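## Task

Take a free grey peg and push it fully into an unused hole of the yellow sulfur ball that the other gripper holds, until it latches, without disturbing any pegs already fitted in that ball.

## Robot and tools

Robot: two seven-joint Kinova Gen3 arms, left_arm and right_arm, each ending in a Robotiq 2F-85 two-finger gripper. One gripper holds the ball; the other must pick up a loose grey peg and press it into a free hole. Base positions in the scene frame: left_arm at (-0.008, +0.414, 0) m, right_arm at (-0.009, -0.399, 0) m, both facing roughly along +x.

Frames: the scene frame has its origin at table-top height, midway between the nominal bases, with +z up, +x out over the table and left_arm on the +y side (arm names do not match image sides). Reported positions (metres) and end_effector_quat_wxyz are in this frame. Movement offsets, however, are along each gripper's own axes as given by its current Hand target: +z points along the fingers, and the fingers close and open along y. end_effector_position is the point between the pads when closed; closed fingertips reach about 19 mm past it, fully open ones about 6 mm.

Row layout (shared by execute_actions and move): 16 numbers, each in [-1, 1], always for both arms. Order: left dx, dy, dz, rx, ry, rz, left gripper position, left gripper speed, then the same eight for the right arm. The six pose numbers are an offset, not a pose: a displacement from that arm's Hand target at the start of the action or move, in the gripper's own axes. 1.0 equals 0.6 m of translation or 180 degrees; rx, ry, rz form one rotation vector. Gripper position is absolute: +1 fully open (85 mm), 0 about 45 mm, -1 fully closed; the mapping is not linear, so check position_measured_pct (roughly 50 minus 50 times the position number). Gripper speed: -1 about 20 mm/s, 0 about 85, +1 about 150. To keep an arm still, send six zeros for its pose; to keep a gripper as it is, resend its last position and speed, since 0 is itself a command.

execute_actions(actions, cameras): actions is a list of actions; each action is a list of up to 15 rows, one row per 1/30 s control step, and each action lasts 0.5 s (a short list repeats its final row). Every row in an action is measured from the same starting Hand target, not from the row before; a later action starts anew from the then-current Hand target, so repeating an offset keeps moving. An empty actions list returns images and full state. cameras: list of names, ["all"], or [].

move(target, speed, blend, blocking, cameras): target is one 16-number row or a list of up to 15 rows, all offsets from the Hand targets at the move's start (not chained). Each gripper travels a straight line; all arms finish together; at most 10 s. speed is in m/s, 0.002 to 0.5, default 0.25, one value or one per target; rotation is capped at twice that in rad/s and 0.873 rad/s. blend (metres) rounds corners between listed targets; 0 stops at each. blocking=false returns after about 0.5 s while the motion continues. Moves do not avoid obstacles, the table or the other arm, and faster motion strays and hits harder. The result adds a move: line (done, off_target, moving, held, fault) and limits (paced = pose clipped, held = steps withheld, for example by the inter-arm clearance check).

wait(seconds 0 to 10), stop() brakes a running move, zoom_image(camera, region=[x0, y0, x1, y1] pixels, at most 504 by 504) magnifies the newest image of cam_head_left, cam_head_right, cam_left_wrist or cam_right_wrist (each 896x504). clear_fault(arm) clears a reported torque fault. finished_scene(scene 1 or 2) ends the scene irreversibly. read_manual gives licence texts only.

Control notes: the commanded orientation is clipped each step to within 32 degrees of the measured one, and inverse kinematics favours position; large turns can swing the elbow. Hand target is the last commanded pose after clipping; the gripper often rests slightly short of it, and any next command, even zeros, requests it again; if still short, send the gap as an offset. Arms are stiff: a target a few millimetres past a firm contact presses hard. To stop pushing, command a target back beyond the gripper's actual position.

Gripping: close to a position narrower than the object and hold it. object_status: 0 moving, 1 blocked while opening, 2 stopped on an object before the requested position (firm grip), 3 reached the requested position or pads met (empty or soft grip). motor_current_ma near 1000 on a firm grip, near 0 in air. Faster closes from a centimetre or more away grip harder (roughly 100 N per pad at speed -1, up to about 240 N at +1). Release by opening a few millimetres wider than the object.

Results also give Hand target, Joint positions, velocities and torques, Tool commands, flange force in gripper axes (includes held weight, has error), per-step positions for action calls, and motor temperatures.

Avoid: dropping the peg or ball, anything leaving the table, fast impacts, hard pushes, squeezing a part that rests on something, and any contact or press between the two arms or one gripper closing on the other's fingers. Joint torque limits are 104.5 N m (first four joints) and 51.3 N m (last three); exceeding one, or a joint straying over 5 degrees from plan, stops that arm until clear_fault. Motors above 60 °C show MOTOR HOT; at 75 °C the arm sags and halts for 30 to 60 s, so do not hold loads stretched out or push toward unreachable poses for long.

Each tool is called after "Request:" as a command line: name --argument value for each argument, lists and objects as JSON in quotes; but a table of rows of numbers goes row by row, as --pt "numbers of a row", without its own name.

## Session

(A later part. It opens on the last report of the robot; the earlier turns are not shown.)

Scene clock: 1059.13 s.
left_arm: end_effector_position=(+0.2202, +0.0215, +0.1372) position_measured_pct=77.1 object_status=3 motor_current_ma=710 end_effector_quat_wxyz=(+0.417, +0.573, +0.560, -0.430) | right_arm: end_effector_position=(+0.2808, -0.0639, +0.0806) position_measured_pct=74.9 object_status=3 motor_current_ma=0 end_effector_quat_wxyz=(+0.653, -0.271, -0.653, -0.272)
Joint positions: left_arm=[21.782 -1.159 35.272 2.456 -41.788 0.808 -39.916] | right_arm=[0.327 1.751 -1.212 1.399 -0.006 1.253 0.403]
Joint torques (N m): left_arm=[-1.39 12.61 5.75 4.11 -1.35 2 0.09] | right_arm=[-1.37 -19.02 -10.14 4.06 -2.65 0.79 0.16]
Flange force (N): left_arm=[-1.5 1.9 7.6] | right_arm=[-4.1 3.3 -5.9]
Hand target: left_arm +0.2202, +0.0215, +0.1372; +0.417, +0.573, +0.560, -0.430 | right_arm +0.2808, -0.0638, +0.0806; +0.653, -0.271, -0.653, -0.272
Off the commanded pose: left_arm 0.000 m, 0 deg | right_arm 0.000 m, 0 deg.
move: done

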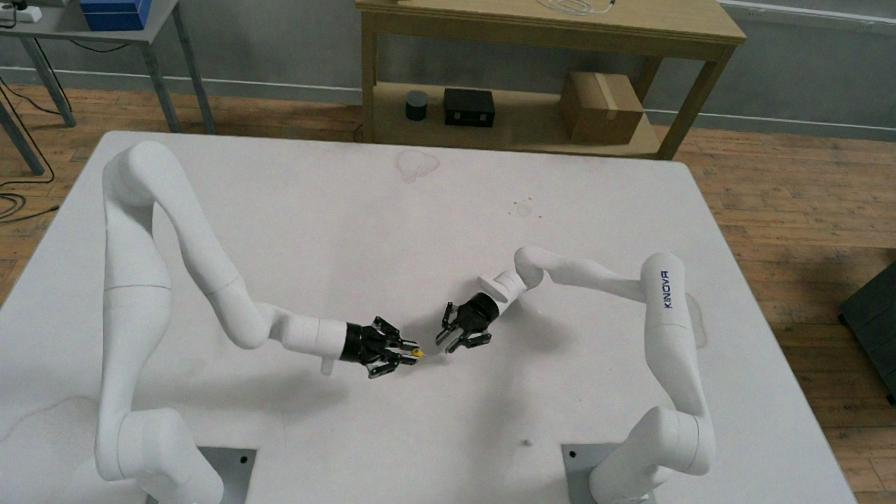

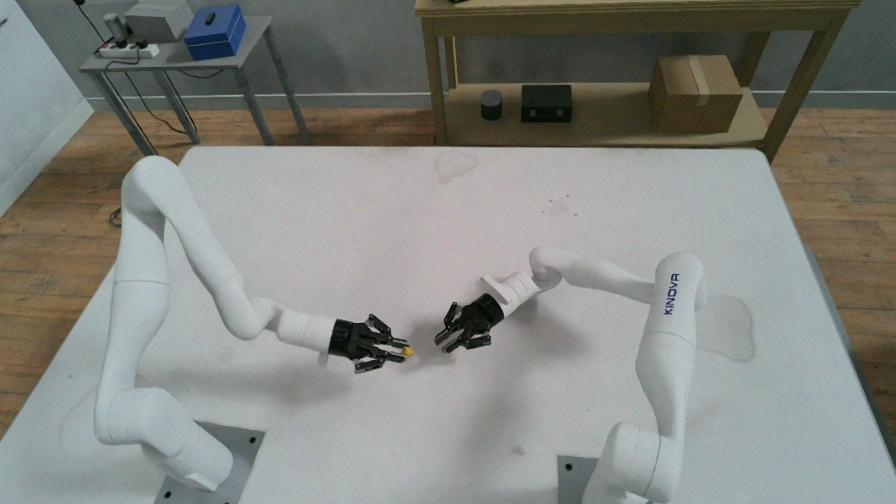

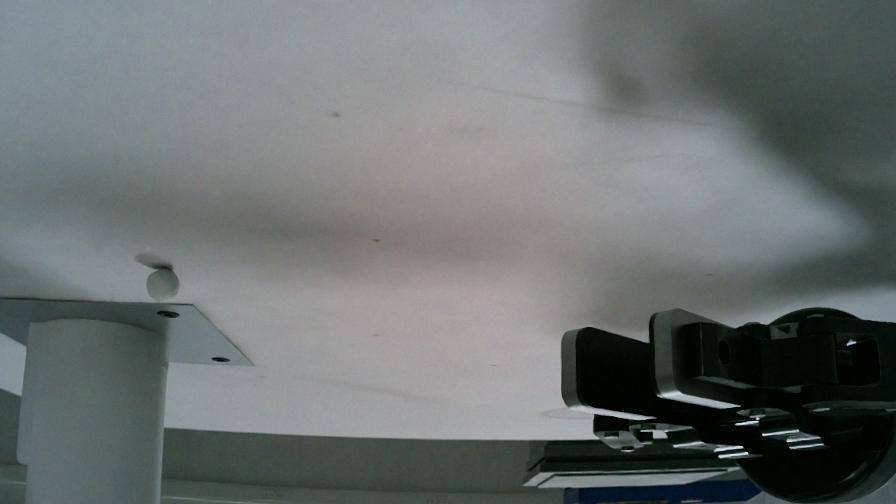

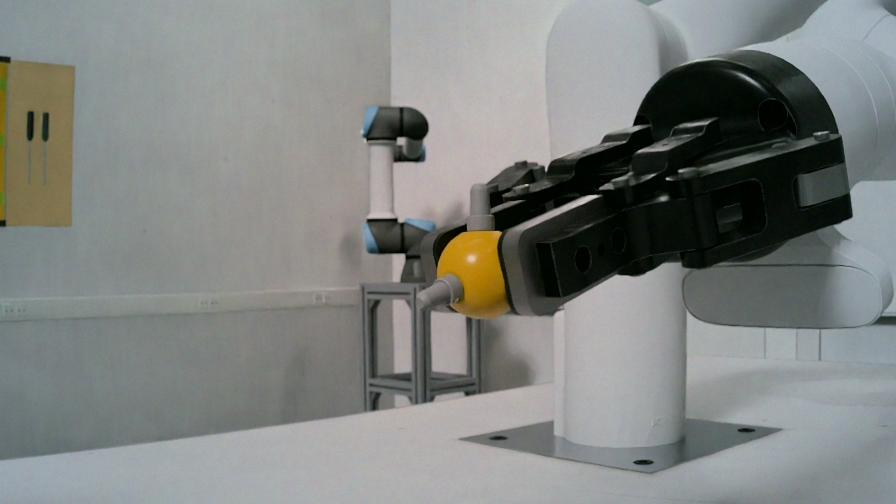

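Request:
zoom_image --camera "cam_right_wrist" --region '[425, 265, 475, 315]'

Scaled by 10.080 from the camera's 896x504 image, which has a finer 1280x720 frame.

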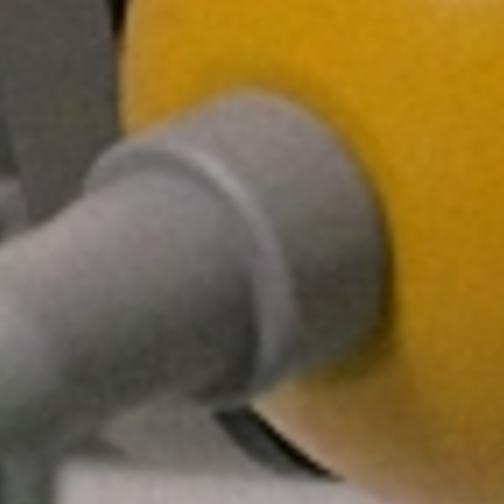

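Request:
move --pt "0 0 0 0 0 0 -0.662745 1 0 0 -0.1 0 0 0 -0.5 -0.7" --pt "0 0 0 0 0 0 -0.662745 1 0.1323 -0.0907 -0.018 -0.2175 -0.3678 0.1523 -0.5 -0.7" --pt "0 0 0 0 0 0 -0.662745 1 0.0815 -0.0513 0.0867 -0.2175 -0.3678 0.1523 -0.5 -0.7" --speed '[0.15,0.15,0.1]' --blend '[0.02,0.01,0]' --cameras '["cam_right_wrist"]'

Request:
zoom_image --camera "cam_right_wrist" --region '[370, 204, 530, 364]'

Scene clock: 1172.70 s.
left_arm: end_effector_position=(+0.2202, +0.0215, +0.1372) position_measured_pct=77.1 object_status=3 motor_current_ma=710 end_effector_quat_wxyz=(+0.417, +0.573, +0.560, -0.430) | right_arm: end_effector_position=(+0.2223, -0.0487, +0.1295) position_measured_pct=74.9 object_status=3 motor_current_ma=0 end_effector_quat_wxyz=(-0.123, +0.697, +0.695, +0.123)
Joint positions: left_arm=[21.782 -1.159 35.272 2.456 -41.788 0.808 -39.916] | right_arm=[-0.415 0.427 -0.614 2.133 0.114 0.365 -1.05]
Joint torques (N m): left_arm=[-1.43 12.6 5.73 4.04 -1.39 2.02 0.12] | right_arm=[-1.36 -13.41 -3.22 -4.41 -0.22 -1.32 0.13]
Flange force (N): left_arm=[-1.6 1.4 7.8] | right_arm=[2.9 7.4 -1.7]
Hand target: left_arm +0.2202, +0.0215, +0.1372; +0.417, +0.573, +0.560, -0.430 | right_arm +0.2223, -0.0487, +0.1295; -0.123, +0.697, +0.695, +0.123
Off the commanded pose: left_arm 0.000 m, 0 deg | right_arm 0.000 m, 0 deg.
move: done
Images, in order (width x height): cam_right_wrist 896x504.

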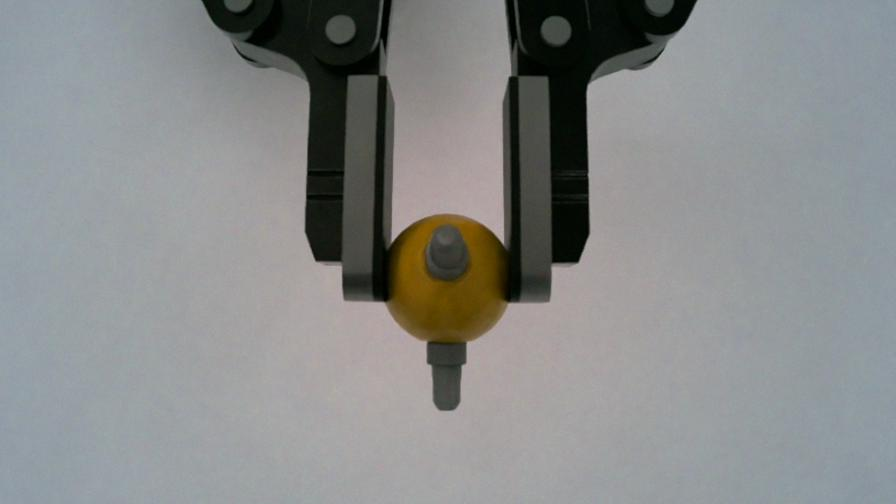

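Scaled by 3.150 from the camera's 896x504 image, which has a finer 1280x720 frame.

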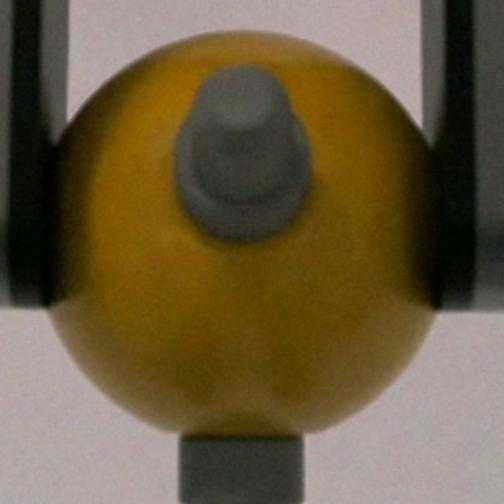

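Request:
move --target '[0,0,0,0,0,0,-0.662745,1,0.0447,-0.0008,0,0,0,0,-0.5,-0.7]' --speed 0.03 --cameras '["all"]'

Request:
zoom_image --camera "cam_head_left" --region '[408, 338, 436, 362]'

Request:
zoom_image --camera "cam_head_right" --region '[398, 338, 426, 362]'

Scene clock: 1184.63 s.
left_arm: end_effector_position=(+0.2202, +0.0215, +0.1372) position_measured_pct=77.1 object_status=3 motor_current_ma=710 end_effector_quat_wxyz=(+0.417, +0.573, +0.560, -0.430) | right_arm: end_effector_position=(+0.2219, -0.0235, +0.1387) position_measured_pct=74.9 object_status=3 motor_current_ma=0 end_effector_quat_wxyz=(-0.123, +0.697, +0.695, +0.123)
Joint positions: left_arm=[21.782 -1.159 35.272 2.456 -41.788 0.808 -39.916] | right_arm=[-0.486 0.435 -0.589 2.066 0.121 0.412 -1.099]
Joint torques (N m): left_arm=[-1.43 12.63 5.75 3.99 -1.37 2.02 0.08] | right_arm=[-1.39 -14.12 -3.27 -4.85 -0.23 -1.33 0.17]
Flange force (N): left_arm=[-1.6 1.4 7.7] | right_arm=[3.4 7.0 -1.3]
Hand target: left_arm +0.2202, +0.0215, +0.1372; +0.417, +0.573, +0.560, -0.430 | right_arm +0.2219, -0.0235, +0.1387; -0.123, +0.697, +0.695, +0.123
Off the commanded pose: left_arm 0.000 m, 0 deg | right_arm 0.000 m, 0 deg.
move: done

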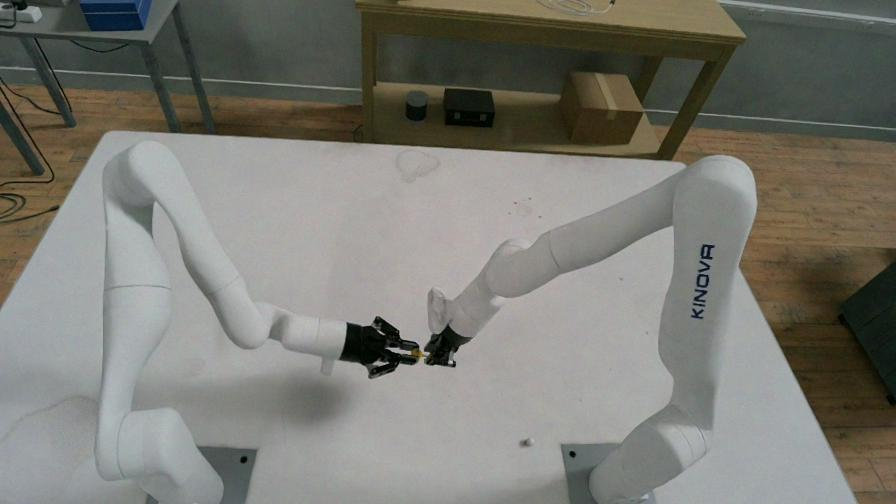

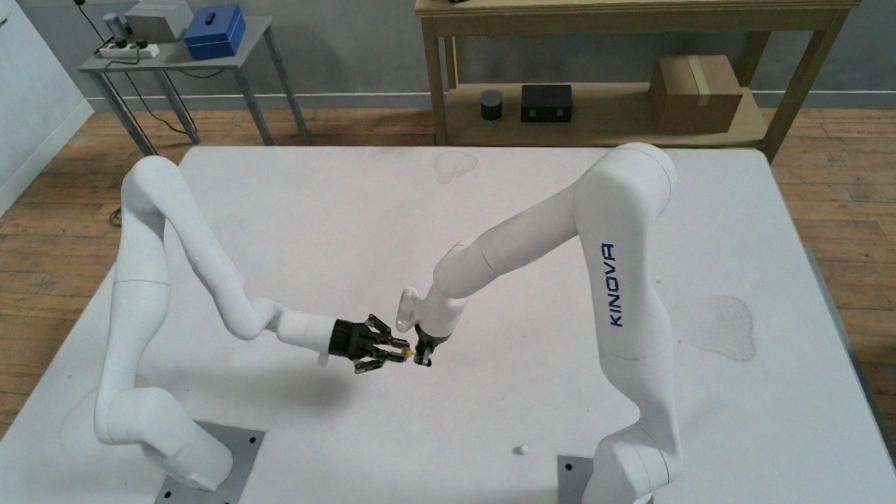

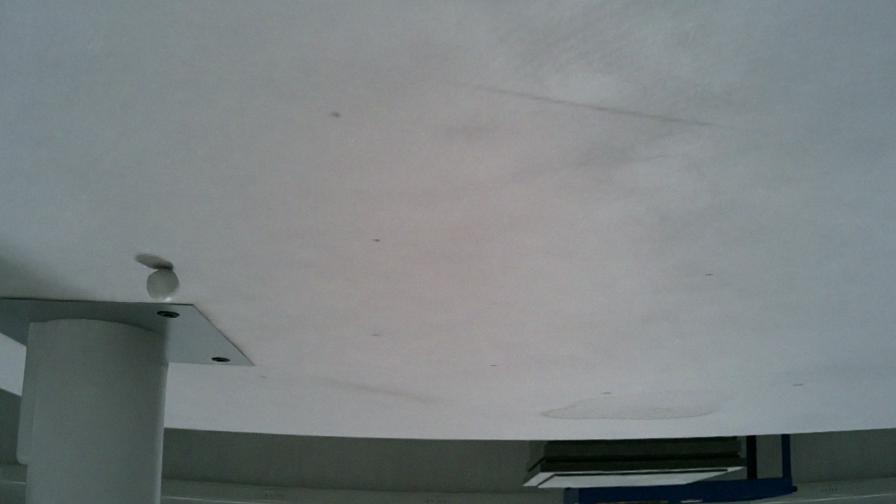

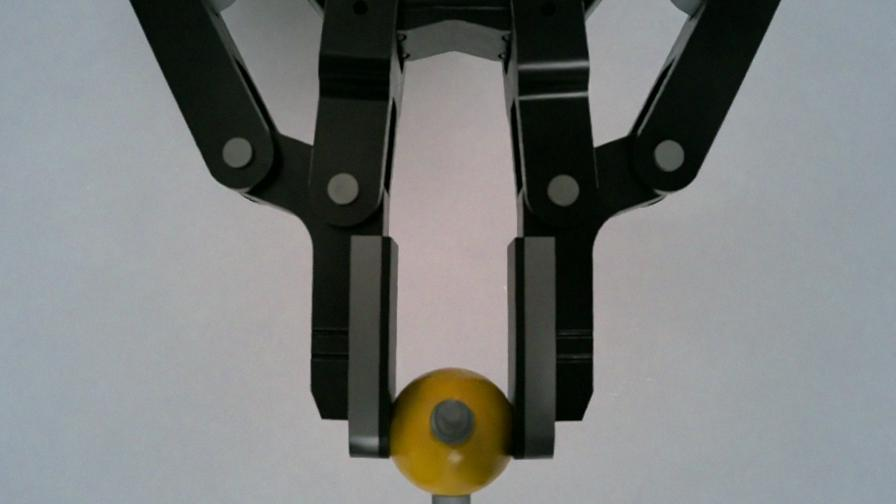

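Scaled by 18.000 from the camera's 896x504 image, which has a finer 1280x720 frame.

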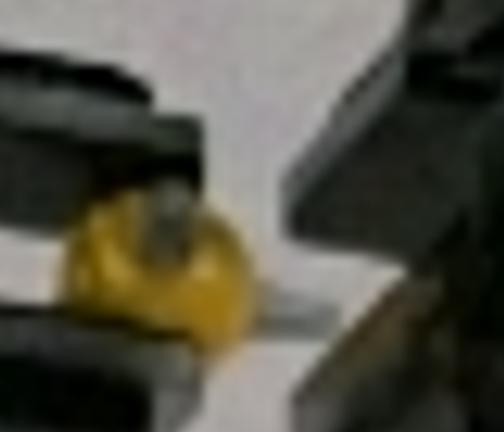

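Scaled by 18.000 from the camera's 896x504 image, which has a finer 1280x720 frame.

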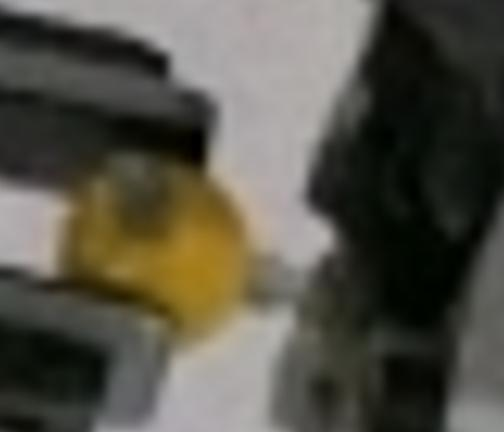

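Request:
move --target '[0,0,0,0,0,0,-0.662745,1,0,0,0,0,0,0,-1,-1]'

Request:
move --target '[0,0,0,0,0,0,-0.662745,1,0.005,0,0,0,0,0,-1,-1]' --speed 0.012

Request:
move --target '[0,0,0,0,0,0,-0.662745,1,0.0033,0,0,0,0,0,-1,-1]' --speed 0.012 --cameras '["cam_right_wrist"]'

Request:
zoom_image --camera "cam_right_wrist" --region '[390, 394, 500, 504]'

Scene clock: 1195.10 s.
left_arm: end_effector_position=(+0.2202, +0.0215, +0.1372) position_measured_pct=77.1 object_status=3 motor_current_ma=710 end_effector_quat_wxyz=(+0.417, +0.573, +0.560, -0.430) | right_arm: end_effector_position=(+0.2219, -0.0235, +0.1387) position_measured_pct=96.5 object_status=0 motor_current_ma=1000 end_effector_quat_wxyz=(-0.123, +0.697, +0.695, +0.123)
Joint positions: left_arm=[21.782 -1.159 35.272 2.456 -41.788 0.808 -39.916] | right_arm=[-0.486 0.435 -0.589 2.066 0.121 0.412 -1.099]
Joint torques (N m): left_arm=[-1.41 12.72 6 3.77 -1.4 2.24 0.11] | right_arm=[-1.63 -13.97 -3.58 -4.82 -0.28 -1.38 0.17]
Flange force (N): left_arm=[-1.0 1.1 7.2] | right_arm=[3.2 7.4 -1.7]
Hand target: left_arm +0.2202, +0.0215, +0.1372; +0.417, +0.573, +0.560, -0.430 | right_arm +0.2219, -0.0235, +0.1387; -0.123, +0.697, +0.695, +0.123
Off the commanded pose: left_arm 0.000 m, 0 deg | right_arm 0.000 m, 0 deg.
move: done

Scene clock: 1195.80 s.
left_arm: end_effector_position=(+0.2202, +0.0216, +0.1372) position_measured_pct=77.1 object_status=3 motor_current_ma=710 end_effector_quat_wxyz=(+0.417, +0.573, +0.560, -0.430) | right_arm: end_effector_position=(+0.2219, -0.0208, +0.1397) position_measured_pct=96.5 object_status=2 motor_current_ma=1000 end_effector_quat_wxyz=(-0.123, +0.697, +0.695, +0.123)
Joint positions: left_arm=[21.782 -1.159 35.272 2.456 -41.788 0.808 -39.916] | right_arm=[-0.493 0.436 -0.586 2.058 0.122 0.418 -1.104]
Joint torques (N m): left_arm=[4.66 11.2 9.64 -0.87 -1.33 3.07 0.11] | right_arm=[-8.46 -18.61 -11.59 -18.5 -2.13 -9.44 0.2]
Flange force (N): left_arm=[0.8 -0.1 -21.7] | right_arm=[-25.4 8.7 -5.5]
Hand target: left_arm +0.2202, +0.0215, +0.1372; +0.417, +0.573, +0.560, -0.430 | right_arm +0.2219, -0.0207, +0.1397; -0.123, +0.697, +0.695, +0.123
Off the commanded pose: left_arm 0.000 m, 0 deg | right_arm 0.000 m, 0 deg.
move: done

Scene clock: 1196.50 s.
left_arm: end_effector_position=(+0.2202, +0.0216, +0.1372) position_measured_pct=77.1 object_status=3 motor_current_ma=710 end_effector_quat_wxyz=(+0.417, +0.573, +0.560, -0.430) | right_arm: end_effector_position=(+0.2219, -0.0189, +0.1404) position_measured_pct=96.5 object_status=2 motor_current_ma=1000 end_effector_quat_wxyz=(-0.123, +0.697, +0.695, +0.123)
Joint positions: left_arm=[21.782 -1.159 35.272 2.456 -41.788 0.808 -39.916] | right_arm=[-0.498 0.437 -0.585 2.053 0.123 0.421 -1.107]
Joint torques (N m): left_arm=[8.53 10.1 11.55 -4.24 -1.06 3.45 0.11] | right_arm=[-12.81 -22.06 -17.16 -27.52 -3.43 -14.84 0.2]
Flange force (N): left_arm=[1.1 -1.3 -41.1] | right_arm=[-43.2 9.7 -6.3]
Hand target: left_arm +0.2202, +0.0215, +0.1372; +0.417, +0.573, +0.560, -0.430 | right_arm +0.2219, -0.0188, +0.1404; -0.123, +0.697, +0.695, +0.123
Off the commanded pose: left_arm 0.000 m, 0 deg | right_arm 0.000 m, 0 deg.
move: done
Images, in order (width x height): cam_right_wrist 896x504.

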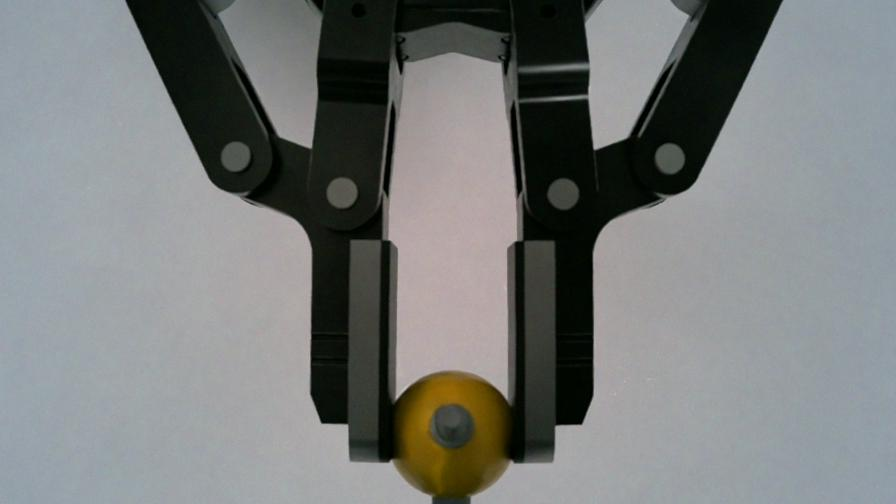

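Scaled by 4.582 from the camera's 896x504 image, which has a finer 1280x720 frame.

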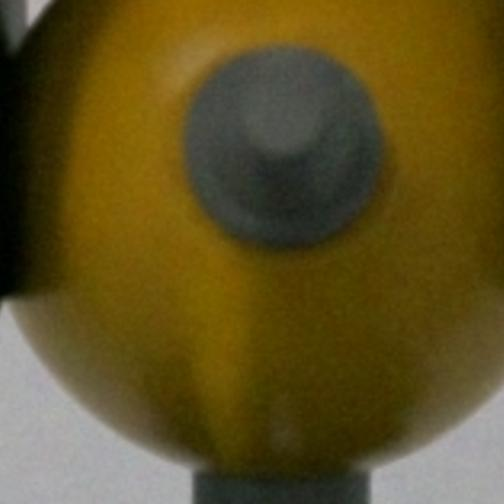

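Request:
move --target '[0,0,0,0,0,0,-0.662745,1,0.0025,-0.0004,-0.001,0,0,0,-1,-1]' --speed 0.012

Request:
move --target '[0,0,0,0,0,0,-0.662745,1,0.0025,0,-0.0005,0,0,0,-1,-1]' --speed 0.012 --cameras '["cam_right_wrist"]'

Request:
zoom_image --camera "cam_right_wrist" --region '[390, 394, 500, 504]'

Scene clock: 1249.87 s.
left_arm: end_effector_position=(+0.2202, +0.0215, +0.1372) position_measured_pct=77.1 object_status=3 motor_current_ma=710 end_effector_quat_wxyz=(+0.417, +0.573, +0.560, -0.430) | right_arm: end_effector_position=(+0.2216, -0.0177, +0.1415) position_measured_pct=96.5 object_status=2 motor_current_ma=1000 end_effector_quat_wxyz=(-0.123, +0.697, +0.695, +0.123)
Joint positions: left_arm=[21.782 -1.159 35.272 2.456 -41.788 0.808 -39.916] | right_arm=[-0.5 0.436 -0.585 2.049 0.123 0.425 -1.11]
Joint torques (N m): left_arm=[9.6 9.21 10.58 -6.81 -0.07 2.98 0.11] | right_arm=[-15.59 -24.85 -20.68 -32.31 -4.31 -17.5 0.26]
Flange force (N): left_arm=[-2.5 -3.4 -51.0] | right_arm=[-53.1 11.9 -3.5]
Hand target: left_arm +0.2202, +0.0215, +0.1372; +0.417, +0.573, +0.560, -0.430 | right_arm +0.2216, -0.0176, +0.1415; -0.123, +0.697, +0.695, +0.123
Off the commanded pose: left_arm 0.000 m, 0 deg | right_arm 0.000 m, 0 deg.
move: done

Scene clock: 1250.57 s.
left_arm: end_effector_position=(+0.2202, +0.0215, +0.1372) position_measured_pct=77.1 object_status=3 motor_current_ma=710 end_effector_quat_wxyz=(+0.417, +0.573, +0.560, -0.430) | right_arm: end_effector_position=(+0.2216, -0.0164, +0.1423) position_measured_pct=96.5 object_status=2 motor_current_ma=1000 end_effector_quat_wxyz=(-0.123, +0.697, +0.695, +0.123)
Joint positions: left_arm=[21.782 -1.159 35.272 2.456 -41.788 0.808 -39.916] | right_arm=[-0.503 0.436 -0.584 2.045 0.123 0.429 -1.112]
Joint torques (N m): left_arm=[12.47 8.31 11.77 -9.17 0.16 3.11 0.09] | right_arm=[-18.83 -27.54 -24.59 -39.1 -5.28 -21.42 0.26]
Flange force (N): left_arm=[-2.9 -3.9 -65.3] | right_arm=[-66.8 12.7 -4.0]
Hand target: left_arm +0.2202, +0.0215, +0.1372; +0.417, +0.573, +0.560, -0.430 | right_arm +0.2216, -0.0163, +0.1423; -0.123, +0.697, +0.695, +0.123
Off the commanded pose: left_arm 0.000 m, 0 deg | right_arm 0.000 m, 0 deg.
move: done
Images, in order (width x height): cam_right_wrist 896x504.

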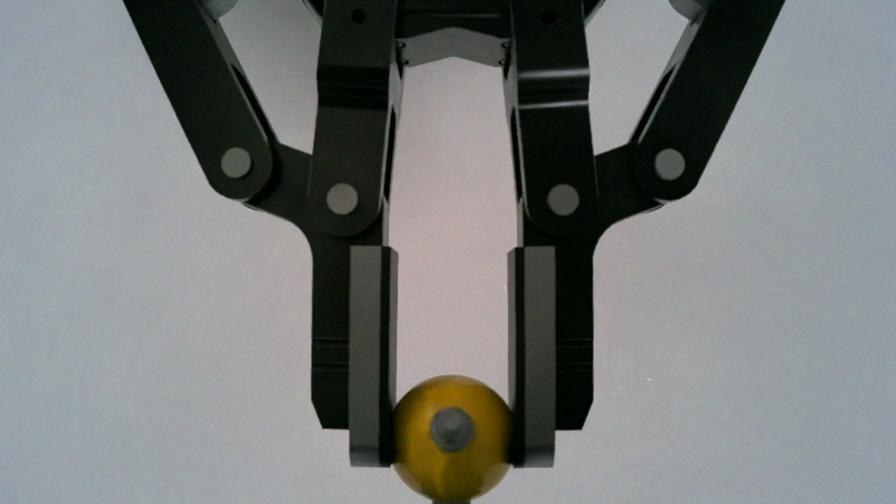

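Scaled by 4.582 from the camera's 896x504 image, which has a finer 1280x720 frame.

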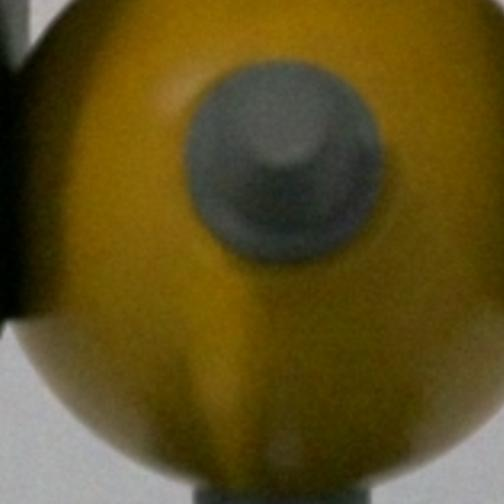

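Request:
move --target '[0,0,0,0,0,0,-0.662745,1,0.0008,0.0012,-0.0004,0,0,0,-1,-1]' --speed 0.012

Request:
move --target '[0,0,0,0,0,0,-0.662745,1,0.003,0,-0.0003,0,0,0,-1,-1]' --speed 0.012

Scene clock: 1257.57 s.
left_arm: end_effector_position=(+0.2202, +0.0215, +0.1372) position_measured_pct=77.1 object_status=3 motor_current_ma=710 end_effector_quat_wxyz=(+0.417, +0.573, +0.560, -0.430) | right_arm: end_effector_position=(+0.2224, -0.0160, +0.1427) position_measured_pct=96.5 object_status=2 motor_current_ma=1000 end_effector_quat_wxyz=(-0.123, +0.697, +0.695, +0.123)
Joint positions: left_arm=[21.782 -1.159 35.272 2.456 -41.788 0.808 -39.916] | right_arm=[-0.502 0.436 -0.584 2.042 0.123 0.431 -1.11]
Joint torques (N m): left_arm=[14.93 7.31 12.42 -7.48 -0.53 2.04 0.07] | right_arm=[-18.11 -29.03 -24.18 -42.27 -5.13 -23.05 0.2]
Flange force (N): left_arm=[-3.6 -0.1 -69.0] | right_arm=[-70.4 9.0 -3.4]
Hand target: left_arm +0.2202, +0.0215, +0.1372; +0.417, +0.573, +0.560, -0.430 | right_arm +0.2224, -0.0160, +0.1427; -0.123, +0.697, +0.695, +0.123
Off the commanded pose: left_arm 0.000 m, 0 deg | right_arm 0.000 m, 0 deg.
move: done

Scene clock: 1258.27 s.
left_arm: end_effector_position=(+0.2202, +0.0215, +0.1372) position_measured_pct=77.1 object_status=3 motor_current_ma=710 end_effector_quat_wxyz=(+0.417, +0.573, +0.560, -0.430) | right_arm: end_effector_position=(+0.2221, -0.0147, +0.1432) position_measured_pct=96.5 object_status=2 motor_current_ma=1000 end_effector_quat_wxyz=(-0.123, +0.697, +0.696, +0.123)
Joint positions: left_arm=[21.782 -1.159 35.272 2.456 -41.788 0.808 -39.916] | right_arm=[-0.506 0.437 -0.583 2.038 0.123 0.435 -1.114]
Joint torques (N m): left_arm=[16.25 7.04 13.46 -10.97 0.08 2.91 0.1] | right_arm=[-21.97 -30.69 -28.5 -46.97 -6.22 -26.01 0.25]
Flange force (N): left_arm=[-3.1 -3.6 -80.9] | right_arm=[-81.9 12.3 -4.7]
Hand target: left_arm +0.2202, +0.0215, +0.1372; +0.417, +0.573, +0.560, -0.430 | right_arm +0.2224, -0.0143, +0.1435; -0.123, +0.697, +0.695, +0.123
Off the commanded pose: left_arm 0.000 m, 0 deg | right_arm 0.001 m, 0 deg.
move: done

Request:
move --target '[0,0,0,0,0,0,-0.662745,1,-0.0117,0,0.001,0,0,0,-1,-1]' --speed 0.015

Scene clock: 1264.80 s.
left_arm: end_effector_position=(+0.2202, +0.0214, +0.1373) position_measured_pct=77.1 object_status=3 motor_current_ma=710 end_effector_quat_wxyz=(+0.417, +0.573, +0.559, -0.430) | right_arm: end_effector_position=(+0.2223, -0.0205, +0.1407) position_measured_pct=96.5 object_status=2 motor_current_ma=1000 end_effector_quat_wxyz=(-0.123, +0.697, +0.695, +0.123)
Joint positions: left_arm=[21.782 -1.159 35.272 2.456 -41.788 0.808 -39.916] | right_arm=[-0.491 0.435 -0.588 2.056 0.121 0.42 -1.102]
Joint torques (N m): left_arm=[4.21 10.41 7.01 1.28 -1.11 1.13 0.09] | right_arm=[-5.76 -19.72 -9.38 -17.45 -1.55 -8.34 0.19]
Flange force (N): left_arm=[-4.4 2.6 -16.3] | right_arm=[-19.5 5.7 0.7]
Hand target: left_arm +0.2202, +0.0215, +0.1372; +0.417, +0.573, +0.560, -0.430 | right_arm +0.2223, -0.0207, +0.1405; -0.123, +0.697, +0.695, +0.123
Off the commanded pose: left_arm 0.000 m, 0 deg | right_arm 0.000 m, 0 deg.
move: done

Request:
move --target '[0,0,0,0,0,0,-0.662745,1,-0.0042,0,0,0,0,0,-1,-1]' --speed 0.015

Request:
move --target '[0,0,0,0,0,0,-0.662745,1,-0.001,0,0,0,0,0,-1,-1]' --speed 0.01

Request:
move --target '[0,0,0,0,0,0,-0.662745,1,-0.0007,0,0,0,0,0,-1,-1]' --speed 0.01 --cameras '["cam_right_wrist"]'

Request:
zoom_image --camera "cam_right_wrist" --region '[390, 394, 500, 504]'

Scene clock: 1272.97 s.
left_arm: end_effector_position=(+0.2202, +0.0215, +0.1372) position_measured_pct=77.1 object_status=3 motor_current_ma=710 end_effector_quat_wxyz=(+0.417, +0.573, +0.560, -0.430) | right_arm: end_effector_position=(+0.2223, -0.0230, +0.1397) position_measured_pct=96.5 object_status=2 motor_current_ma=1000 end_effector_quat_wxyz=(-0.123, +0.697, +0.695, +0.123)
Joint positions: left_arm=[21.782 -1.159 35.272 2.456 -41.788 0.808 -39.916] | right_arm=[-0.484 0.434 -0.59 2.062 0.121 0.416 -1.098]
Joint torques (N m): left_arm=[-1.81 11.98 3.63 5.85 -1.24 0.39 0.13] | right_arm=[0.71 -15.15 -1.47 -4.11 0.23 -0.5 0.14]
Flange force (N): left_arm=[-5.7 3.3 12.5] | right_arm=[7.7 4.9 3.6]
Hand target: left_arm +0.2202, +0.0215, +0.1372; +0.417, +0.573, +0.560, -0.430 | right_arm +0.2224, -0.0231, +0.1396; -0.123, +0.697, +0.695, +0.123
Off the commanded pose: left_arm 0.000 m, 0 deg | right_arm 0.000 m, 0 deg.
move: done

Scene clock: 1273.67 s.
left_arm: end_effector_position=(+0.2202, +0.0215, +0.1372) position_measured_pct=77.1 object_status=3 motor_current_ma=710 end_effector_quat_wxyz=(+0.417, +0.573, +0.560, -0.430) | right_arm: end_effector_position=(+0.2224, -0.0237, +0.1394) position_measured_pct=96.5 object_status=2 motor_current_ma=1000 end_effector_quat_wxyz=(-0.123, +0.697, +0.695, +0.123)
Joint positions: left_arm=[21.782 -1.159 35.272 2.456 -41.788 0.808 -39.916] | right_arm=[-0.483 0.434 -0.591 2.064 0.12 0.415 -1.097]
Joint torques (N m): left_arm=[-2.16 12.26 3.93 6.08 -1.38 0.66 0.11] | right_arm=[1.06 -14.37 -0.87 -2.95 0.33 0.06 0.14]
Flange force (N): left_arm=[-4.7 3.4 14.2] | right_arm=[9.8 5.0 2.4]
Hand target: left_arm +0.2202, +0.0215, +0.1372; +0.417, +0.573, +0.560, -0.430 | right_arm +0.2223, -0.0236, +0.1394; -0.123, +0.697, +0.695, +0.123
Off the commanded pose: left_arm 0.000 m, 0 deg | right_arm 0.000 m, 0 deg.
move: done

Scene clock: 1274.37 s.
left_arm: end_effector_position=(+0.2202, +0.0215, +0.1372) position_measured_pct=77.1 object_status=3 motor_current_ma=710 end_effector_quat_wxyz=(+0.417, +0.573, +0.560, -0.430) | right_arm: end_effector_position=(+0.2223, -0.0241, +0.1393) position_measured_pct=96.5 object_status=2 motor_current_ma=1000 end_effector_quat_wxyz=(-0.123, +0.697, +0.695, +0.123)
Joint positions: left_arm=[21.782 -1.159 35.272 2.456 -41.788 0.808 -39.916] | right_arm=[-0.482 0.433 -0.591 2.065 0.12 0.414 -1.096]
Joint torques (N m): left_arm=[-1.38 12.23 4.73 5.33 -1.44 1.06 0.12] | right_arm=[0 -14.69 -1.99 -4.57 0.07 -0.93 0.14]
Flange force (N): left_arm=[-3.6 3.1 10.3] | right_arm=[5.9 5.3 1.2]
Hand target: left_arm +0.2202, +0.0215, +0.1372; +0.417, +0.573, +0.560, -0.430 | right_arm +0.2223, -0.0240, +0.1393; -0.123, +0.697, +0.695, +0.123
Off the commanded pose: left_arm 0.000 m, 0 deg | right_arm 0.000 m, 0 deg.
move: done
Images, in order (width x height): cam_right_wrist 896x504.

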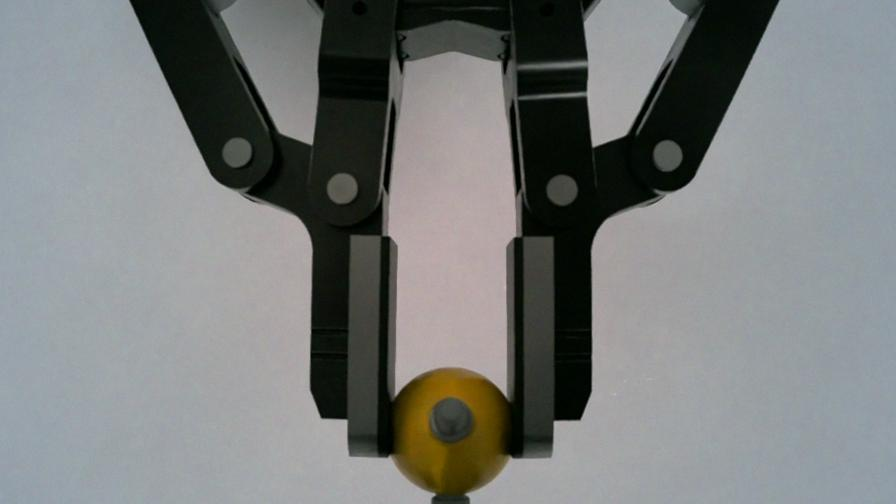

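Scaled by 4.582 from the camera's 896x504 image, which has a finer 1280x720 frame.

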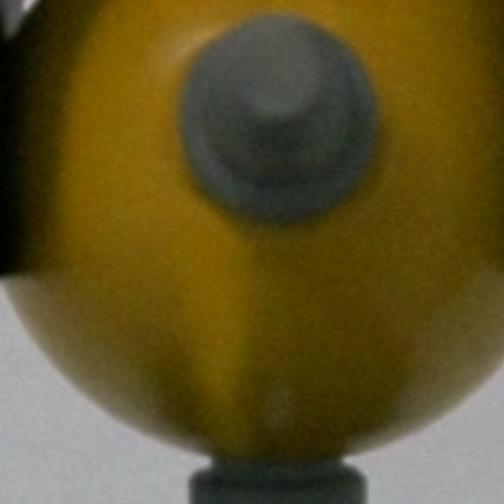

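Request:
move --target '[0,0,0,0,0,0,-0.662745,1,0.0075,0,0,0,0,0,-1,-1]' --speed 0.015

Request:
move --pt "0 0 0 0 0 0 -0.662745 1 -0.0016 0 0.0018 0 0.0222 0 -1 -1" --speed 0.05

Scene clock: 1305.63 s.
left_arm: end_effector_position=(+0.2202, +0.0216, +0.1372) position_measured_pct=77.1 object_status=3 motor_current_ma=710 end_effector_quat_wxyz=(+0.417, +0.573, +0.560, -0.430) | right_arm: end_effector_position=(+0.2223, -0.0200, +0.1407) position_measured_pct=96.5 object_status=2 motor_current_ma=1000 end_effector_quat_wxyz=(-0.123, +0.697, +0.695, +0.123)
Joint positions: left_arm=[21.782 -1.159 35.272 2.456 -41.788 0.808 -39.916] | right_arm=[-0.493 0.435 -0.587 2.053 0.122 0.422 -1.104]
Joint torques (N m): left_arm=[5.3 10.35 8.27 0.2 -1.19 1.7 0.1] | right_arm=[-7.14 -20.03 -10.89 -19.81 -1.91 -9.85 0.13]
Flange force (N): left_arm=[-2.7 2.0 -21.8] | right_arm=[-24.9 6.0 -1.6]
Hand target: left_arm +0.2202, +0.0215, +0.1372; +0.417, +0.573, +0.560, -0.430 | right_arm +0.2224, -0.0198, +0.1408; -0.123, +0.697, +0.695, +0.123
Off the commanded pose: left_arm 0.000 m, 0 deg | right_arm 0.000 m, 0 deg.
move: done

Scene clock: 1306.67 s.
left_arm: end_effector_position=(+0.2202, +0.0215, +0.1372) position_measured_pct=77.1 object_status=3 motor_current_ma=710 end_effector_quat_wxyz=(+0.417, +0.573, +0.560, -0.430) | right_arm: end_effector_position=(+0.2224, -0.0203, +0.1395) position_measured_pct=96.5 object_status=2 motor_current_ma=1000 end_effector_quat_wxyz=(-0.147, +0.693, +0.691, +0.147)
Joint positions: left_arm=[21.782 -1.159 35.272 2.456 -41.788 0.808 -39.916] | right_arm=[-0.404 0.443 -0.653 2.111 0.09 0.32 -1.043]
Joint torques (N m): left_arm=[5.97 10.28 8.84 -0.83 -1.11 2.04 0.1] | right_arm=[-8.74 -19.48 -12.88 -20.85 -2.01 -10.77 0.2]
Flange force (N): left_arm=[-2.2 1.2 -26.1] | right_arm=[-29.6 8.3 -5.5]
Hand target: left_arm +0.2202, +0.0215, +0.1372; +0.417, +0.573, +0.560, -0.430 | right_arm +0.2224, -0.0203, +0.1395; -0.147, +0.693, +0.691, +0.147
Off the commanded pose: left_arm 0.000 m, 0 deg | right_arm 0.000 m, 0 deg.
move: done

Request:
move --pt "0 0 0 0 0 0 -0.662745 1 0.0036 0 -0.0033 0 -0.0444 0 -1 -1" --speed 0.05

Request:
move --pt "0 0 0 0 0 0 -0.662745 1 0.0017 0 -0.0017 0 -0.0222 0 -1 -1" --speed 0.05 --cameras '["cam_right_wrist"]'

Request:
zoom_image --camera "cam_right_wrist" --region '[390, 394, 500, 504]'

Scene clock: 1316.60 s.
left_arm: end_effector_position=(+0.2202, +0.0215, +0.1372) position_measured_pct=77.1 object_status=3 motor_current_ma=710 end_effector_quat_wxyz=(+0.417, +0.573, +0.560, -0.430) | right_arm: end_effector_position=(+0.2224, -0.0192, +0.1422) position_measured_pct=96.5 object_status=2 motor_current_ma=1000 end_effector_quat_wxyz=(-0.098, +0.701, +0.699, +0.099)
Joint positions: left_arm=[21.782 -1.159 35.272 2.456 -41.788 0.808 -39.916] | right_arm=[-0.571 0.439 -0.535 1.993 0.155 0.525 -1.161]
Joint torques (N m): left_arm=[5.44 10.23 7.89 0.61 -1.21 1.17 0.09] | right_arm=[-7.01 -21.55 -10.25 -20.16 -1.91 -9.86 0.17]
Flange force (N): left_arm=[-3.3 2.1 -21.2] | right_arm=[-24.2 5.9 1.2]
Hand target: left_arm +0.2202, +0.0215, +0.1372; +0.417, +0.573, +0.560, -0.430 | right_arm +0.2224, -0.0192, +0.1422; -0.098, +0.701, +0.699, +0.099
Off the commanded pose: left_arm 0.000 m, 0 deg | right_arm 0.000 m, 0 deg.
move: done

Scene clock: 1317.63 s.
left_arm: end_effector_position=(+0.2202, +0.0215, +0.1372) position_measured_pct=77.1 object_status=3 motor_current_ma=710 end_effector_quat_wxyz=(+0.417, +0.573, +0.560, -0.430) | right_arm: end_effector_position=(+0.2224, -0.0185, +0.1434) position_measured_pct=96.5 object_status=2 motor_current_ma=1000 end_effector_quat_wxyz=(-0.074, +0.704, +0.702, +0.074)
Joint positions: left_arm=[21.782 -1.159 35.272 2.456 -41.788 0.808 -39.916] | right_arm=[-0.638 0.452 -0.496 1.931 0.187 0.628 -1.213]
Joint torques (N m): left_arm=[5.17 10.16 7.18 0.9 -1.05 0.83 0.08] | right_arm=[-6.52 -22.58 -9.5 -19.74 -1.75 -9.33 0.19]
Flange force (N): left_arm=[-4.5 2.7 -20.0] | right_arm=[-21.9 5.4 4.0]
Hand target: left_arm +0.2202, +0.0215, +0.1372; +0.417, +0.573, +0.560, -0.430 | right_arm +0.2224, -0.0185, +0.1434; -0.074, +0.704, +0.702, +0.074
Off the commanded pose: left_arm 0.000 m, 0 deg | right_arm 0.000 m, 0 deg.
move: done
Images, in order (width x height): cam_right_wrist 896x504.

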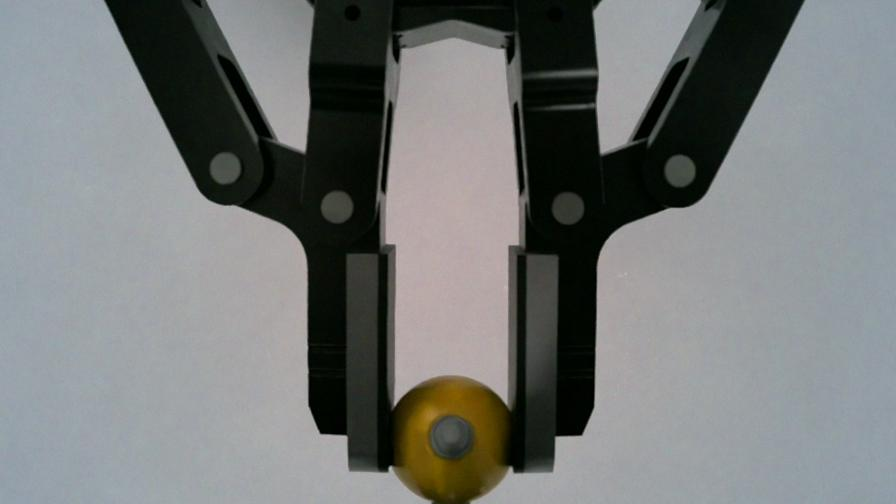

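Scaled by 4.582 from the camera's 896x504 image, which has a finer 1280x720 frame.

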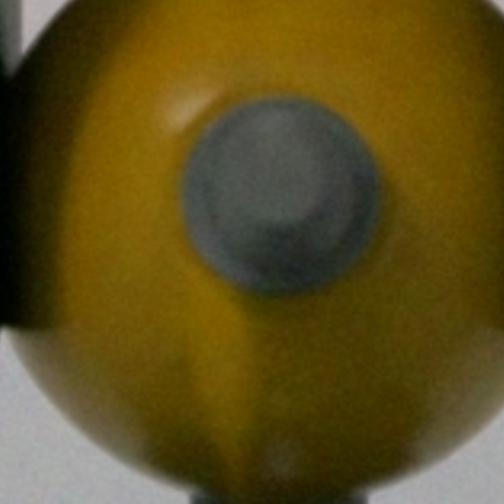

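Request:
move --pt "0 0 0 0 0 0 -0.662745 1 0.001 0 0.0017 0 0.0222 0 -1 -1" --pt "0 0 0 0 0 0 -0.662745 1 0.001 -0.0018 0.0017 0 0.0222 0.0222 -1 -1" --pt "0 0 0 0 0 0 -0.662745 1 0.001 0.0018 0.0017 0 0.0222 -0.0222 -1 -1" --speed 0.05

Request:
move --pt "0 0 0 0 0 0 -0.662745 1 0 -0.0018 0 0 0 0.0222 -1 -1" --speed 0.05

Scene clock: 1351.57 s.
left_arm: end_effector_position=(+0.2202, +0.0215, +0.1372) position_measured_pct=77.1 object_status=3 motor_current_ma=710 end_effector_quat_wxyz=(+0.417, +0.573, +0.560, -0.430) | right_arm: end_effector_position=(+0.2234, -0.0177, +0.1426) position_measured_pct=96.5 object_status=2 motor_current_ma=1000 end_effector_quat_wxyz=(-0.096, +0.676, +0.723, +0.101)
Joint positions: left_arm=[21.782 -1.159 35.272 2.456 -41.788 0.808 -39.916] | right_arm=[-0.556 0.446 -0.555 1.985 0.171 0.533 -1.105]
Joint torques (N m): left_arm=[9.76 9.2 10.62 -1.2 -1.63 1.55 0.07] | right_arm=[-10.44 -24.03 -14.47 -27.99 -2.74 -14.78 0.3]
Flange force (N): left_arm=[-1.6 3.2 -38.2] | right_arm=[-40.0 2.4 -0.6]
Hand target: left_arm +0.2202, +0.0215, +0.1372; +0.417, +0.573, +0.560, -0.430 | right_arm +0.2234, -0.0177, +0.1426; -0.096, +0.676, +0.723, +0.101
Off the commanded pose: left_arm 0.000 m, 0 deg | right_arm 0.000 m, 0 deg.
move: done

Scene clock: 1352.57 s.
left_arm: end_effector_position=(+0.2202, +0.0215, +0.1372) position_measured_pct=77.1 object_status=3 motor_current_ma=710 end_effector_quat_wxyz=(+0.417, +0.573, +0.560, -0.430) | right_arm: end_effector_position=(+0.2224, -0.0178, +0.1425) position_measured_pct=96.5 object_status=2 motor_current_ma=1000 end_effector_quat_wxyz=(-0.099, +0.701, +0.699, +0.098)
Joint positions: left_arm=[21.782 -1.159 35.272 2.456 -41.788 0.808 -39.916] | right_arm=[-0.571 0.442 -0.536 1.987 0.153 0.53 -1.16]
Joint torques (N m): left_arm=[8.27 9.59 9.83 -2.26 -1.04 1.94 0.08] | right_arm=[-10.81 -23.81 -14.57 -26.78 -3.16 -14.01 0.18]
Flange force (N): left_arm=[-2.1 1.0 -36.4] | right_arm=[-38.5 7.4 -0.1]
Hand target: left_arm +0.2202, +0.0215, +0.1372; +0.417, +0.573, +0.560, -0.430 | right_arm +0.2224, -0.0178, +0.1425; -0.099, +0.701, +0.699, +0.098
Off the commanded pose: left_arm 0.000 m, 0 deg | right_arm 0.000 m, 0 deg.
move: done

Request:
move --target '[0,0,0,0,0,0,-0.662745,1,-0.0073,0,0,0,0,0,-1,-1]' --speed 0.015

Request:
move --target '[0,0,0,0,0,0,-0.662745,1,-0.0017,0,0,0,0,0,-1,-1]' --speed 0.01 --cameras '["cam_right_wrist"]'

Request:
zoom_image --camera "cam_right_wrist" --region '[390, 394, 500, 504]'

Scene clock: 1359.43 s.
left_arm: end_effector_position=(+0.2201, +0.0215, +0.1372) position_measured_pct=77.1 object_status=3 motor_current_ma=710 end_effector_quat_wxyz=(+0.417, +0.573, +0.560, -0.430) | right_arm: end_effector_position=(+0.2223, -0.0218, +0.1414) position_measured_pct=96.5 object_status=2 motor_current_ma=1000 end_effector_quat_wxyz=(-0.099, +0.701, +0.699, +0.098)
Joint positions: left_arm=[21.782 -1.159 35.272 2.456 -41.788 0.808 -39.916] | right_arm=[-0.562 0.438 -0.539 1.999 0.151 0.522 -1.153]
Joint torques (N m): left_arm=[-0.7 11.44 3.45 4.62 -0.89 0.08 0.07] | right_arm=[-0.92 -17.43 -3.09 -6.93 -0.12 -1.85 0.16]
Flange force (N): left_arm=[-7.3 2.9 6.0] | right_arm=[2.9 6.3 4.2]
Hand target: left_arm +0.2202, +0.0215, +0.1372; +0.417, +0.573, +0.560, -0.430 | right_arm +0.2224, -0.0220, +0.1413; -0.099, +0.701, +0.699, +0.098
Off the commanded pose: left_arm 0.000 m, 0 deg | right_arm 0.000 m, 0 deg.
move: done

Scene clock: 1360.13 s.
left_arm: end_effector_position=(+0.2202, +0.0215, +0.1372) position_measured_pct=77.1 object_status=3 motor_current_ma=710 end_effector_quat_wxyz=(+0.417, +0.573, +0.560, -0.430) | right_arm: end_effector_position=(+0.2223, -0.0229, +0.1411) position_measured_pct=96.5 object_status=2 motor_current_ma=1000 end_effector_quat_wxyz=(-0.099, +0.701, +0.699, +0.098)
Joint positions: left_arm=[21.782 -1.159 35.272 2.456 -41.788 0.808 -39.916] | right_arm=[-0.559 0.438 -0.539 2.002 0.151 0.521 -1.151]
Joint torques (N m): left_arm=[-3.16 12.02 2 6.36 -0.89 -0.17 0.07] | right_arm=[1.75 -15.47 -0.12 -1.95 0.63 1.3 0.16]
Flange force (N): left_arm=[-8.2 3.4 17.3] | right_arm=[13.2 5.1 5.0]
Hand target: left_arm +0.2202, +0.0215, +0.1372; +0.417, +0.573, +0.560, -0.430 | right_arm +0.2224, -0.0230, +0.1410; -0.099, +0.701, +0.699, +0.098
Off the commanded pose: left_arm 0.000 m, 0 deg | right_arm 0.000 m, 0 deg.
move: done
Images, in order (width x height): cam_right_wrist 896x504.

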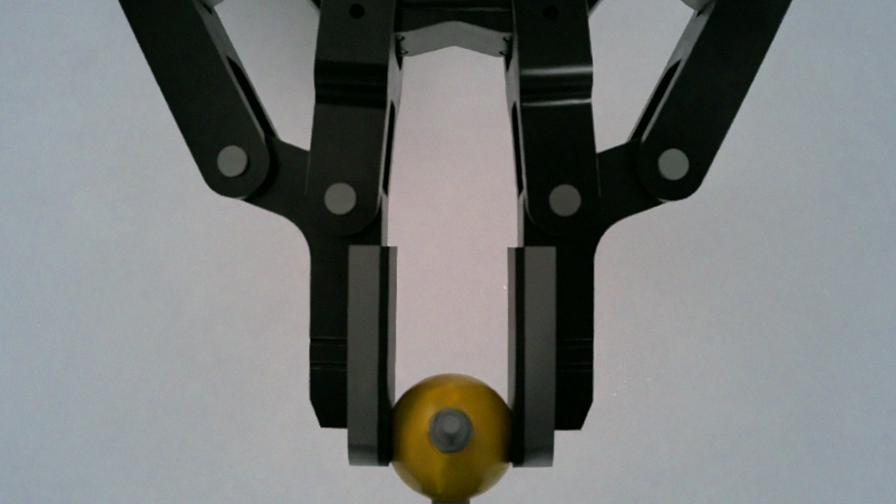

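Scaled by 4.582 from the camera's 896x504 image, which has a finer 1280x720 frame.

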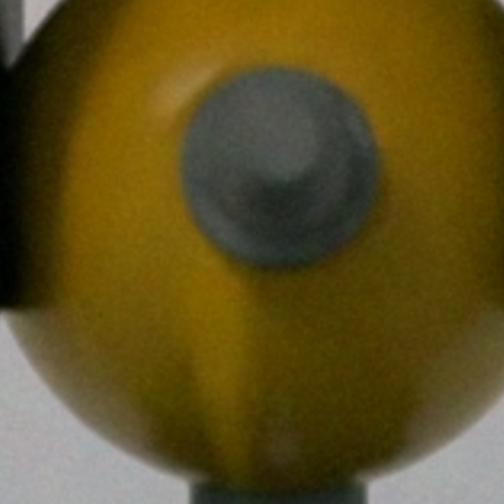

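Request:
move --target '[0,0,0,0,0,0,-0.662745,1,-0.0008,0,0.0005,0,0,0,-1,-1]' --speed 0.01 --cameras '["cam_right_wrist"]'

Request:
zoom_image --camera "cam_right_wrist" --region '[390, 394, 500, 504]'

Scene clock: 1366.27 s.
left_arm: end_effector_position=(+0.2202, +0.0215, +0.1372) position_measured_pct=77.1 object_status=3 motor_current_ma=710 end_effector_quat_wxyz=(+0.417, +0.573, +0.560, -0.430) | right_arm: end_effector_position=(+0.2224, -0.0233, +0.1406) position_measured_pct=96.5 object_status=2 motor_current_ma=1000 end_effector_quat_wxyz=(-0.099, +0.701, +0.699, +0.098)
Joint positions: left_arm=[21.782 -1.159 35.272 2.456 -41.788 0.808 -39.916] | right_arm=[-0.559 0.438 -0.539 2.004 0.151 0.519 -1.151]
Joint torques (N m): left_arm=[-3.17 12.49 3.28 6.57 -1.28 0.5 0.1] | right_arm=[1.83 -14.28 0.26 -1.04 0.69 1.55 0.16]
Flange force (N): left_arm=[-5.1 3.1 18.4] | right_arm=[14.2 5.0 2.1]
Hand target: left_arm +0.2202, +0.0215, +0.1372; +0.417, +0.573, +0.560, -0.430 | right_arm +0.2224, -0.0233, +0.1406; -0.099, +0.701, +0.699, +0.098
Off the commanded pose: left_arm 0.000 m, 0 deg | right_arm 0.000 m, 0 deg.
move: done
Images, in order (width x height): cam_right_wrist 896x504.

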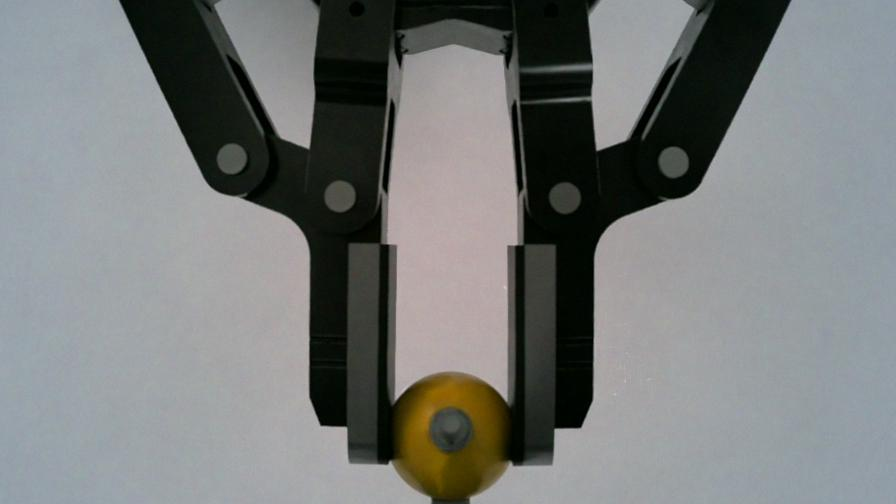

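Scaled by 4.582 from the camera's 896x504 image, which has a finer 1280x720 frame.

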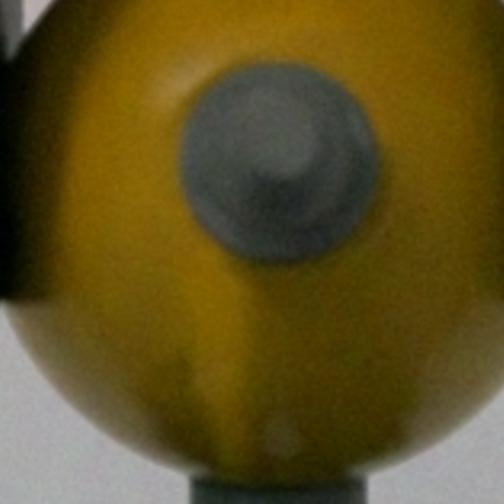

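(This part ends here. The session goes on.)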